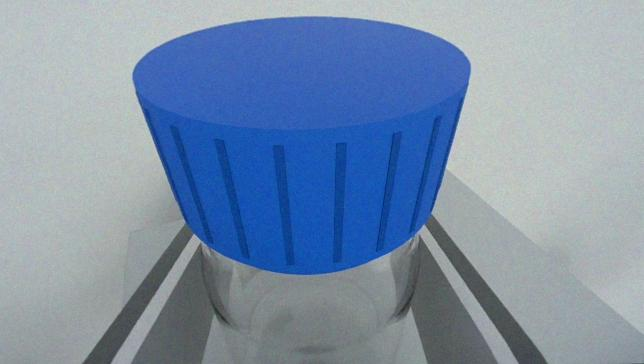

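>>> move(target={"side": "left", "x": 0.295, "y": -0.16, "z": 1.3945, "quat_wxyz": [0.4394, 0.3687, -0.5265, -0.6275]}, min_time_s=0.4)

>>> wait(seconds=0.1)

>>> move(target={"side": "left", "x": 0.295, "y": -0.16, "z": 1.392, "quat_wxyz": [0.4394, 0.3687, -0.5265, -0.6275]}, min_time_s=0.4)

>>> wait(seconds=0.1)

Scene clock: 119.30 s.
Joint torques (N m): left_arm=[-21.11 10.06 8.8 0.2 -2.18 -0.49 0.55] | right_arm=[-6.48 -13.13 -5.63 1.07 0.37 1.69 0.04]
External joint torques (N m): left_arm=[-0.8 0.23 -1.81 -0.86 -0.41 0.04 0.53] | right_arm=[0.27 -0.81 2.81 -0.09 -0.17 0.02 0.05]
Wrist force (N): left_arm=[0.8 -6.6 -0.2] | right_arm=[2.6 4.4 0.2]
Wrist torque (N m): left_arm=[0.18 0.10 -0.16] | right_arm=[-0.24 -0.01 -0.03]
Wrist force, peak (N): left_arm=[0.9 -6.7 -0.3] | right_arm=[3.3 5.2 -0.4]
move: done
base_odometry: x=+3.112 y=-2.586 heading=-0.509
lidar_m: 0.40 0.42 0.59 1.56 2.36 3.25 5.43 2.91 2.18 1.58 0.58 0.41
base_status: not commanded
joint_positions: torso_squat_rad=+0.350 torso_shift_rad=+0.000 torso_pitch_rad=+0.000 torso_yaw_rad=+0.000 left_shoulder_pitch_rad=-1.778 left_shoulder_roll_rad=+0.339 left_shoulder_yaw_rad=-1.061 left_elbow_rad=-1.410 left_forearm_roll_rad=+0.424 left_wrist_pitch_rad=+1.218 left_hand_roll_rad=-0.258 left_gripper_m=+0.055 right_shoulder_pitch_rad=-0.834 right_shoulder_roll_rad=-2.093 right_shoulder_yaw_rad=+1.493 right_elbow_rad=-2.320 right_forearm_roll_rad=+0.818 right_wrist_pitch_rad=+0.698 right_hand_roll_rad=-1.012 right_gripper_m=+0.100 head_pan_rad=+0.000 head_tilt_rad=+0.300
joint_status: all done
wheel_motors_off: 0
motor_effort: left_wheel=+4(5) right_wheel=-3(4)
contact_limits: left_gripper_m 450 mA; right_gripper_m 450 mA
chest: x=-0.2280 y=-0.0002 z=+1.2475 quat_wxyz=(+1.000, +0.000, +0.000, +0.000)
left_hand: x=+0.2951 y=-0.1599 z=+1.3949 quat_wxyz=(+0.440, +0.369, -0.527, -0.627)
left_hand_status: reached (checked arc that bows 0 mm and turns the hand up to 0 deg, planned for 0.4 s): 0 mm and 0.0 deg off.
right_hand: x=+0.1698 y=-0.4196 z=+1.2198 quat_wxyz=(+0.544, -0.455, -0.451, +0.542)
pictures: none

Scene clock: 119.40 s.
Joint torques (N m): left_arm=[-21.18 9.84 8.94 0.34 -2.14 -0.46 0.56] | right_arm=[-5.76 -13.48 -6.8 1.06 0.34 1.84 0.16]
External joint torques (N m): left_arm=[-0.87 0 -1.66 -0.72 -0.37 0.07 0.54] | right_arm=[0.99 -1.16 1.64 -0.1 -0.2 0.16 0.16]
Wrist force (N): left_arm=[0.9 -6.5 0.0] | right_arm=[2.5 5.3 -0.5]
Wrist torque (N m): left_arm=[0.15 0.12 -0.18] | right_arm=[-0.35 -0.03 -0.11]
Wrist force, peak (N): left_arm=[0.9 -6.6 -0.3] | right_arm=[3.1 5.4 -0.7]
base_odometry: x=+3.112 y=-2.586 heading=-0.509
lidar_m: 0.40 0.42 0.58 1.56 2.36 3.26 5.43 2.91 2.18 1.59 0.58 0.42
base_status: not commanded
joint_positions: torso_squat_rad=+0.350 torso_shift_rad=+0.000 torso_pitch_rad=+0.000 torso_yaw_rad=+0.000 left_shoulder_pitch_rad=-1.778 left_shoulder_roll_rad=+0.339 left_shoulder_yaw_rad=-1.061 left_elbow_rad=-1.410 left_forearm_roll_rad=+0.424 left_wrist_pitch_rad=+1.218 left_hand_roll_rad=-0.258 left_gripper_m=+0.055 right_shoulder_pitch_rad=-0.834 right_shoulder_roll_rad=-2.093 right_shoulder_yaw_rad=+1.493 right_elbow_rad=-2.320 right_forearm_roll_rad=+0.818 right_wrist_pitch_rad=+0.698 right_hand_roll_rad=-1.012 right_gripper_m=+0.100 head_pan_rad=+0.000 head_tilt_rad=+0.300
joint_status: all done
wheel_motors_off: 0
motor_effort: left_wheel=+4(5) right_wheel=-4(4)
contact_limits: left_gripper_m 450 mA; right_gripper_m 450 mA
chest: x=-0.2280 y=-0.0002 z=+1.2475 quat_wxyz=(+1.000, +0.000, +0.000, +0.000)
left_hand: x=+0.2951 y=-0.1599 z=+1.3949 quat_wxyz=(+0.440, +0.369, -0.527, -0.627)
left_hand_status: reached (checked arc that bows 0 mm and turns the hand up to 0 deg, planned for 0.4 s): 0 mm and 0.0 deg off.
right_hand: x=+0.1698 y=-0.4196 z=+1.2198 quat_wxyz=(+0.544, -0.455, -0.451, +0.542)
wait: 0.10 s; no rest
pictures: none

Scene clock: 120.13 s.
Joint torques (N m): left_arm=[-21.22 9.75 9.07 0.14 -2.24 -0.29 0.63] | right_arm=[-5.4 -13.72 -5.97 1.05 0.34 1.82 0.14]
External joint torques (N m): left_arm=[-0.9 -0.04 -1.56 -0.9 -0.47 0.23 0.62] | right_arm=[1.35 -1.41 2.47 -0.1 -0.2 0.14 0.14]
Wrist force (N): left_arm=[0.7 -6.3 -0.3] | right_arm=[2.7 4.3 -1.2]
Wrist torque (N m): left_arm=[0.14 0.10 -0.16] | right_arm=[-0.23 0.00 -0.06]
Wrist force, peak (N): left_arm=[1.0 -6.6 0.0] | right_arm=[3.7 5.2 -0.1]
move: done
base_odometry: x=+3.112 y=-2.586 heading=-0.509
lidar_m: 0.40 0.42 0.59 1.56 2.35 3.26 5.44 2.91 2.18 1.59 0.58 0.42
base_status: not commanded
joint_positions: torso_squat_rad=+0.350 torso_shift_rad=+0.000 torso_pitch_rad=+0.000 torso_yaw_rad=+0.000 left_shoulder_pitch_rad=-1.774 left_shoulder_roll_rad=+0.338 left_shoulder_yaw_rad=-1.065 left_elbow_rad=-1.414 left_forearm_roll_rad=+0.418 left_wrist_pitch_rad=+1.218 left_hand_roll_rad=-0.253 left_gripper_m=+0.055 right_shoulder_pitch_rad=-0.834 right_shoulder_roll_rad=-2.093 right_shoulder_yaw_rad=+1.493 right_elbow_rad=-2.320 right_forearm_roll_rad=+0.818 right_wrist_pitch_rad=+0.698 right_hand_roll_rad=-1.012 right_gripper_m=+0.100 head_pan_rad=+0.000 head_tilt_rad=+0.300
joint_status: all done
wheel_motors_off: 0
motor_effort: left_wheel=+4(5) right_wheel=-5(5)
contact_limits: left_gripper_m 450 mA; right_gripper_m 450 mA
chest: x=-0.2280 y=-0.0002 z=+1.2475 quat_wxyz=(+1.000, +0.000, +0.000, +0.000)
left_hand: x=+0.2951 y=-0.1599 z=+1.3924 quat_wxyz=(+0.440, +0.369, -0.527, -0.627)
left_hand_status: reached (checked arc that bows 0 mm and turns the hand up to 0 deg, planned for 0.4 s): 0 mm and 0.0 deg off.
right_hand: x=+0.1698 y=-0.4196 z=+1.2198 quat_wxyz=(+0.544, -0.455, -0.451, +0.542)
pictures: none

Scene clock: 120.23 s.
Joint torques (N m): left_arm=[-21.01 9.91 8.47 0.24 -2.25 -0.46 0.5] | right_arm=[-6.1 -13.24 -6.66 0.93 0.44 1.89 0.15]
External joint torques (N m): left_arm=[-0.69 0.12 -2.16 -0.8 -0.47 0.07 0.49] | right_arm=[0.66 -0.93 1.78 -0.23 -0.11 0.22 0.15]
Wrist force (N): left_arm=[1.0 -6.2 0.0] | right_arm=[2.5 5.2 -0.6]
Wrist torque (N m): left_arm=[0.14 0.13 -0.15] | right_arm=[-0.35 -0.02 -0.03]
Wrist force, peak (N): left_arm=[1.0 -6.5 -0.2] | right_arm=[2.8 5.0 -1.2]
base_odometry: x=+3.112 y=-2.586 heading=-0.509
lidar_m: 0.40 0.42 0.59 1.56 2.36 3.26 5.43 2.90 2.17 1.58 0.57 0.42
base_status: not commanded
joint_positions: torso_squat_rad=+0.350 torso_shift_rad=+0.000 torso_pitch_rad=+0.000 torso_yaw_rad=+0.000 left_shoulder_pitch_rad=-1.774 left_shoulder_roll_rad=+0.338 left_shoulder_yaw_rad=-1.065 left_elbow_rad=-1.414 left_forearm_roll_rad=+0.418 left_wrist_pitch_rad=+1.218 left_hand_roll_rad=-0.253 left_gripper_m=+0.055 right_shoulder_pitch_rad=-0.834 right_shoulder_roll_rad=-2.093 right_shoulder_yaw_rad=+1.493 right_elbow_rad=-2.320 right_forearm_roll_rad=+0.818 right_wrist_pitch_rad=+0.698 right_hand_roll_rad=-1.012 right_gripper_m=+0.100 head_pan_rad=+0.000 head_tilt_rad=+0.300
joint_status: all done
wheel_motors_off: 0
motor_effort: left_wheel=+4(5) right_wheel=-4(5)
contact_limits: left_gripper_m 450 mA; right_gripper_m 450 mA
chest: x=-0.2280 y=-0.0002 z=+1.2475 quat_wxyz=(+1.000, +0.000, +0.000, +0.000)
left_hand: x=+0.2951 y=-0.1599 z=+1.3924 quat_wxyz=(+0.440, +0.369, -0.527, -0.627)
left_hand_status: reached (checked arc that bows 0 mm and turns the hand up to 0 deg, planned for 0.4 s): 0 mm and 0.0 deg off.
right_hand: x=+0.1698 y=-0.4196 z=+1.2198 quat_wxyz=(+0.544, -0.455, -0.451, +0.542)
wait: 0.10 s; no rest
pictures: none

>>> move(target={"side": "left", "x": 0.295, "y": -0.16, "z": 1.390, "quat_wxyz": [0.4394, 0.3687, -0.5265, -0.6275]}, min_time_s=0.4)

>>> move(target={"side": "left", "x": 0.295, "y": -0.16, "z": 1.388, "quat_wxyz": [0.4394, 0.3687, -0.5265, -0.6275]}, min_time_s=0.4)

>>> wait(seconds=0.1, cameras=["left_wrist_camera"])

Scene clock: 126.37 s.
Joint torques (N m): left_arm=[-20.76 9.87 8.82 0.15 -2.26 -0.34 0.55] | right_arm=[-5.85 -13.01 -6.36 1.14 0.52 1.67 0.1]
External joint torques (N m): left_arm=[-0.43 0.13 -1.83 -0.87 -0.49 0.17 0.54] | right_arm=[0.9 -0.69 2.08 -0.02 -0.02 -0.01 0.11]
Wrist force (N): left_arm=[1.0 -6.2 -0.2] | right_arm=[2.8 4.2 0.1]
Wrist torque (N m): left_arm=[0.13 0.12 -0.15] | right_arm=[-0.21 0.03 -0.03]
Wrist force, peak (N): left_arm=[1.2 -6.8 0.0] | right_arm=[3.3 5.4 0.2]
move: done
base_odometry: x=+3.112 y=-2.586 heading=-0.509
lidar_m: 0.40 0.42 0.58 1.56 2.35 3.26 5.44 2.90 2.18 1.58 0.58 0.42
base_status: not commanded
joint_positions: torso_squat_rad=+0.350 torso_shift_rad=+0.000 torso_pitch_rad=+0.000 torso_yaw_rad=+0.000 left_shoulder_pitch_rad=-1.770 left_shoulder_roll_rad=+0.338 left_shoulder_yaw_rad=-1.067 left_elbow_rad=-1.417 left_forearm_roll_rad=+0.414 left_wrist_pitch_rad=+1.218 left_hand_roll_rad=-0.249 left_gripper_m=+0.055 right_shoulder_pitch_rad=-0.834 right_shoulder_roll_rad=-2.093 right_shoulder_yaw_rad=+1.493 right_elbow_rad=-2.320 right_forearm_roll_rad=+0.818 right_wrist_pitch_rad=+0.698 right_hand_roll_rad=-1.012 right_gripper_m=+0.100 head_pan_rad=+0.000 head_tilt_rad=+0.300
joint_status: all done
wheel_motors_off: 0
motor_effort: left_wheel=+4(5) right_wheel=-4(4)
contact_limits: left_gripper_m 450 mA; right_gripper_m 450 mA
chest: x=-0.2280 y=-0.0002 z=+1.2475 quat_wxyz=(+1.000, +0.000, +0.000, +0.000)
left_hand: x=+0.2951 y=-0.1599 z=+1.3904 quat_wxyz=(+0.440, +0.369, -0.527, -0.627)
left_hand_status: reached (checked arc that bows 0 mm and turns the hand up to 0 deg, planned for 0.4 s): 0 mm and 0.0 deg off.
right_hand: x=+0.1698 y=-0.4196 z=+1.2198 quat_wxyz=(+0.544, -0.455, -0.451, +0.542)
pictures: none

Scene clock: 127.10 s.
Joint torques (N m): left_arm=[-17.73 9.21 6.73 -0.37 -0.6 -0.35 0.62] | right_arm=[-6.24 -13.04 -6.54 1.14 0.58 1.8 0.03]
External joint torques (N m): left_arm=[2.6 -0.5 -3.94 -1.38 1.18 0.16 0.61] | right_arm=[0.52 -0.72 1.9 -0.02 0.03 0.13 0.04]
Wrist force (N): left_arm=[1.3 1.8 -1.3] | right_arm=[2.9 4.3 0.3]
Wrist torque (N m): left_arm=[0.24 0.14 -0.13] | right_arm=[-0.24 0.01 -0.05]
Wrist force, peak (N): left_arm=[1.0 -6.5 -0.1] | right_arm=[3.4 5.2 -0.5]
move: done
base_odometry: x=+3.112 y=-2.586 heading=-0.509
lidar_m: 0.40 0.42 0.58 1.56 2.35 3.26 5.44 2.90 2.18 1.58 0.57 0.42
base_status: not commanded
joint_positions: torso_squat_rad=+0.350 torso_shift_rad=+0.000 torso_pitch_rad=+0.000 torso_yaw_rad=+0.000 left_shoulder_pitch_rad=-1.767 left_shoulder_roll_rad=+0.337 left_shoulder_yaw_rad=-1.069 left_elbow_rad=-1.420 left_forearm_roll_rad=+0.409 left_wrist_pitch_rad=+1.219 left_hand_roll_rad=-0.245 left_gripper_m=+0.055 right_shoulder_pitch_rad=-0.834 right_shoulder_roll_rad=-2.093 right_shoulder_yaw_rad=+1.493 right_elbow_rad=-2.320 right_forearm_roll_rad=+0.818 right_wrist_pitch_rad=+0.698 right_hand_roll_rad=-1.012 right_gripper_m=+0.100 head_pan_rad=+0.000 head_tilt_rad=+0.300
joint_status: all done
wheel_motors_off: 0
motor_effort: left_wheel=+4(5) right_wheel=-3(5)
contact_limits: left_gripper_m 450 mA; right_gripper_m 450 mA
chest: x=-0.2280 y=-0.0002 z=+1.2475 quat_wxyz=(+1.000, +0.000, +0.000, +0.000)
left_hand: x=+0.2950 y=-0.1599 z=+1.3892 quat_wxyz=(+0.439, +0.369, -0.527, -0.627)
left_hand_status: reached (checked arc that bows 0 mm and turns the hand up to 0 deg, planned for 0.4 s): 1 mm and 0.1 deg off.
right_hand: x=+0.1698 y=-0.4196 z=+1.2198 quat_wxyz=(+0.544, -0.455, -0.451, +0.542)
pictures: none

Scene clock: 127.20 s.
Joint torques (N m): left_arm=[-17.72 8.92 6.63 -0.44 -0.62 -0.23 0.6] | right_arm=[-5.96 -12.97 -6.56 0.93 0.52 1.73 0.1]
External joint torques (N m): left_arm=[2.61 -0.79 -4.04 -1.45 1.16 0.28 0.59] | right_arm=[0.79 -0.66 1.88 -0.23 -0.02 0.05 0.11]
Wrist force (N): left_arm=[0.9 1.7 -1.0] | right_arm=[3.5 4.4 -0.4]
Wrist torque (N m): left_arm=[0.27 0.13 -0.14] | right_arm=[-0.27 0.14 -0.09]
Wrist force, peak (N): left_arm=[0.9 1.7 -1.2] | right_arm=[2.9 5.1 0.0]
base_odometry: x=+3.112 y=-2.586 heading=-0.509
lidar_m: 0.40 0.42 0.59 1.56 2.36 3.27 5.43 2.91 2.18 1.59 0.58 0.42
base_status: not commanded
joint_positions: torso_squat_rad=+0.350 torso_shift_rad=+0.000 torso_pitch_rad=+0.000 torso_yaw_rad=+0.000 left_shoulder_pitch_rad=-1.767 left_shoulder_roll_rad=+0.337 left_shoulder_yaw_rad=-1.069 left_elbow_rad=-1.420 left_forearm_roll_rad=+0.409 left_wrist_pitch_rad=+1.219 left_hand_roll_rad=-0.245 left_gripper_m=+0.055 right_shoulder_pitch_rad=-0.834 right_shoulder_roll_rad=-2.093 right_shoulder_yaw_rad=+1.493 right_elbow_rad=-2.320 right_forearm_roll_rad=+0.818 right_wrist_pitch_rad=+0.698 right_hand_roll_rad=-1.012 right_gripper_m=+0.100 head_pan_rad=+0.000 head_tilt_rad=+0.300
joint_status: all done
wheel_motors_off: 0
motor_effort: left_wheel=+4(5) right_wheel=-4(5)
contact_limits: left_gripper_m 450 mA; right_gripper_m 450 mA
chest: x=-0.2280 y=-0.0002 z=+1.2475 quat_wxyz=(+1.000, +0.000, +0.000, +0.000)
left_hand: x=+0.2950 y=-0.1599 z=+1.3892 quat_wxyz=(+0.439, +0.369, -0.527, -0.627)
left_hand_status: reached (checked arc that bows 0 mm and turns the hand up to 0 deg, planned for 0.4 s): 1 mm and 0.1 deg off.
right_hand: x=+0.1698 y=-0.4196 z=+1.2198 quat_wxyz=(+0.544, -0.455, -0.451, +0.542)
wait: 0.10 s; no rest
left_wrist_camera: T_world_to_cam=[[-0.37569, -0.92675, 0.00181, -0.04096], [-0.56794, 0.22869, -0.79066, 1.32978], [0.73233, -0.29807, -0.61225, 0.66109]] pos_world=[0.25571, -0.14502, 1.45623]

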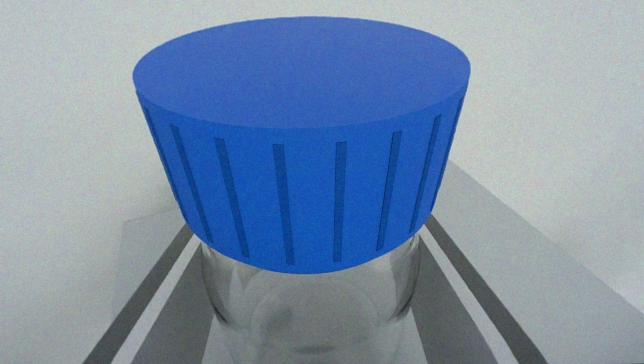

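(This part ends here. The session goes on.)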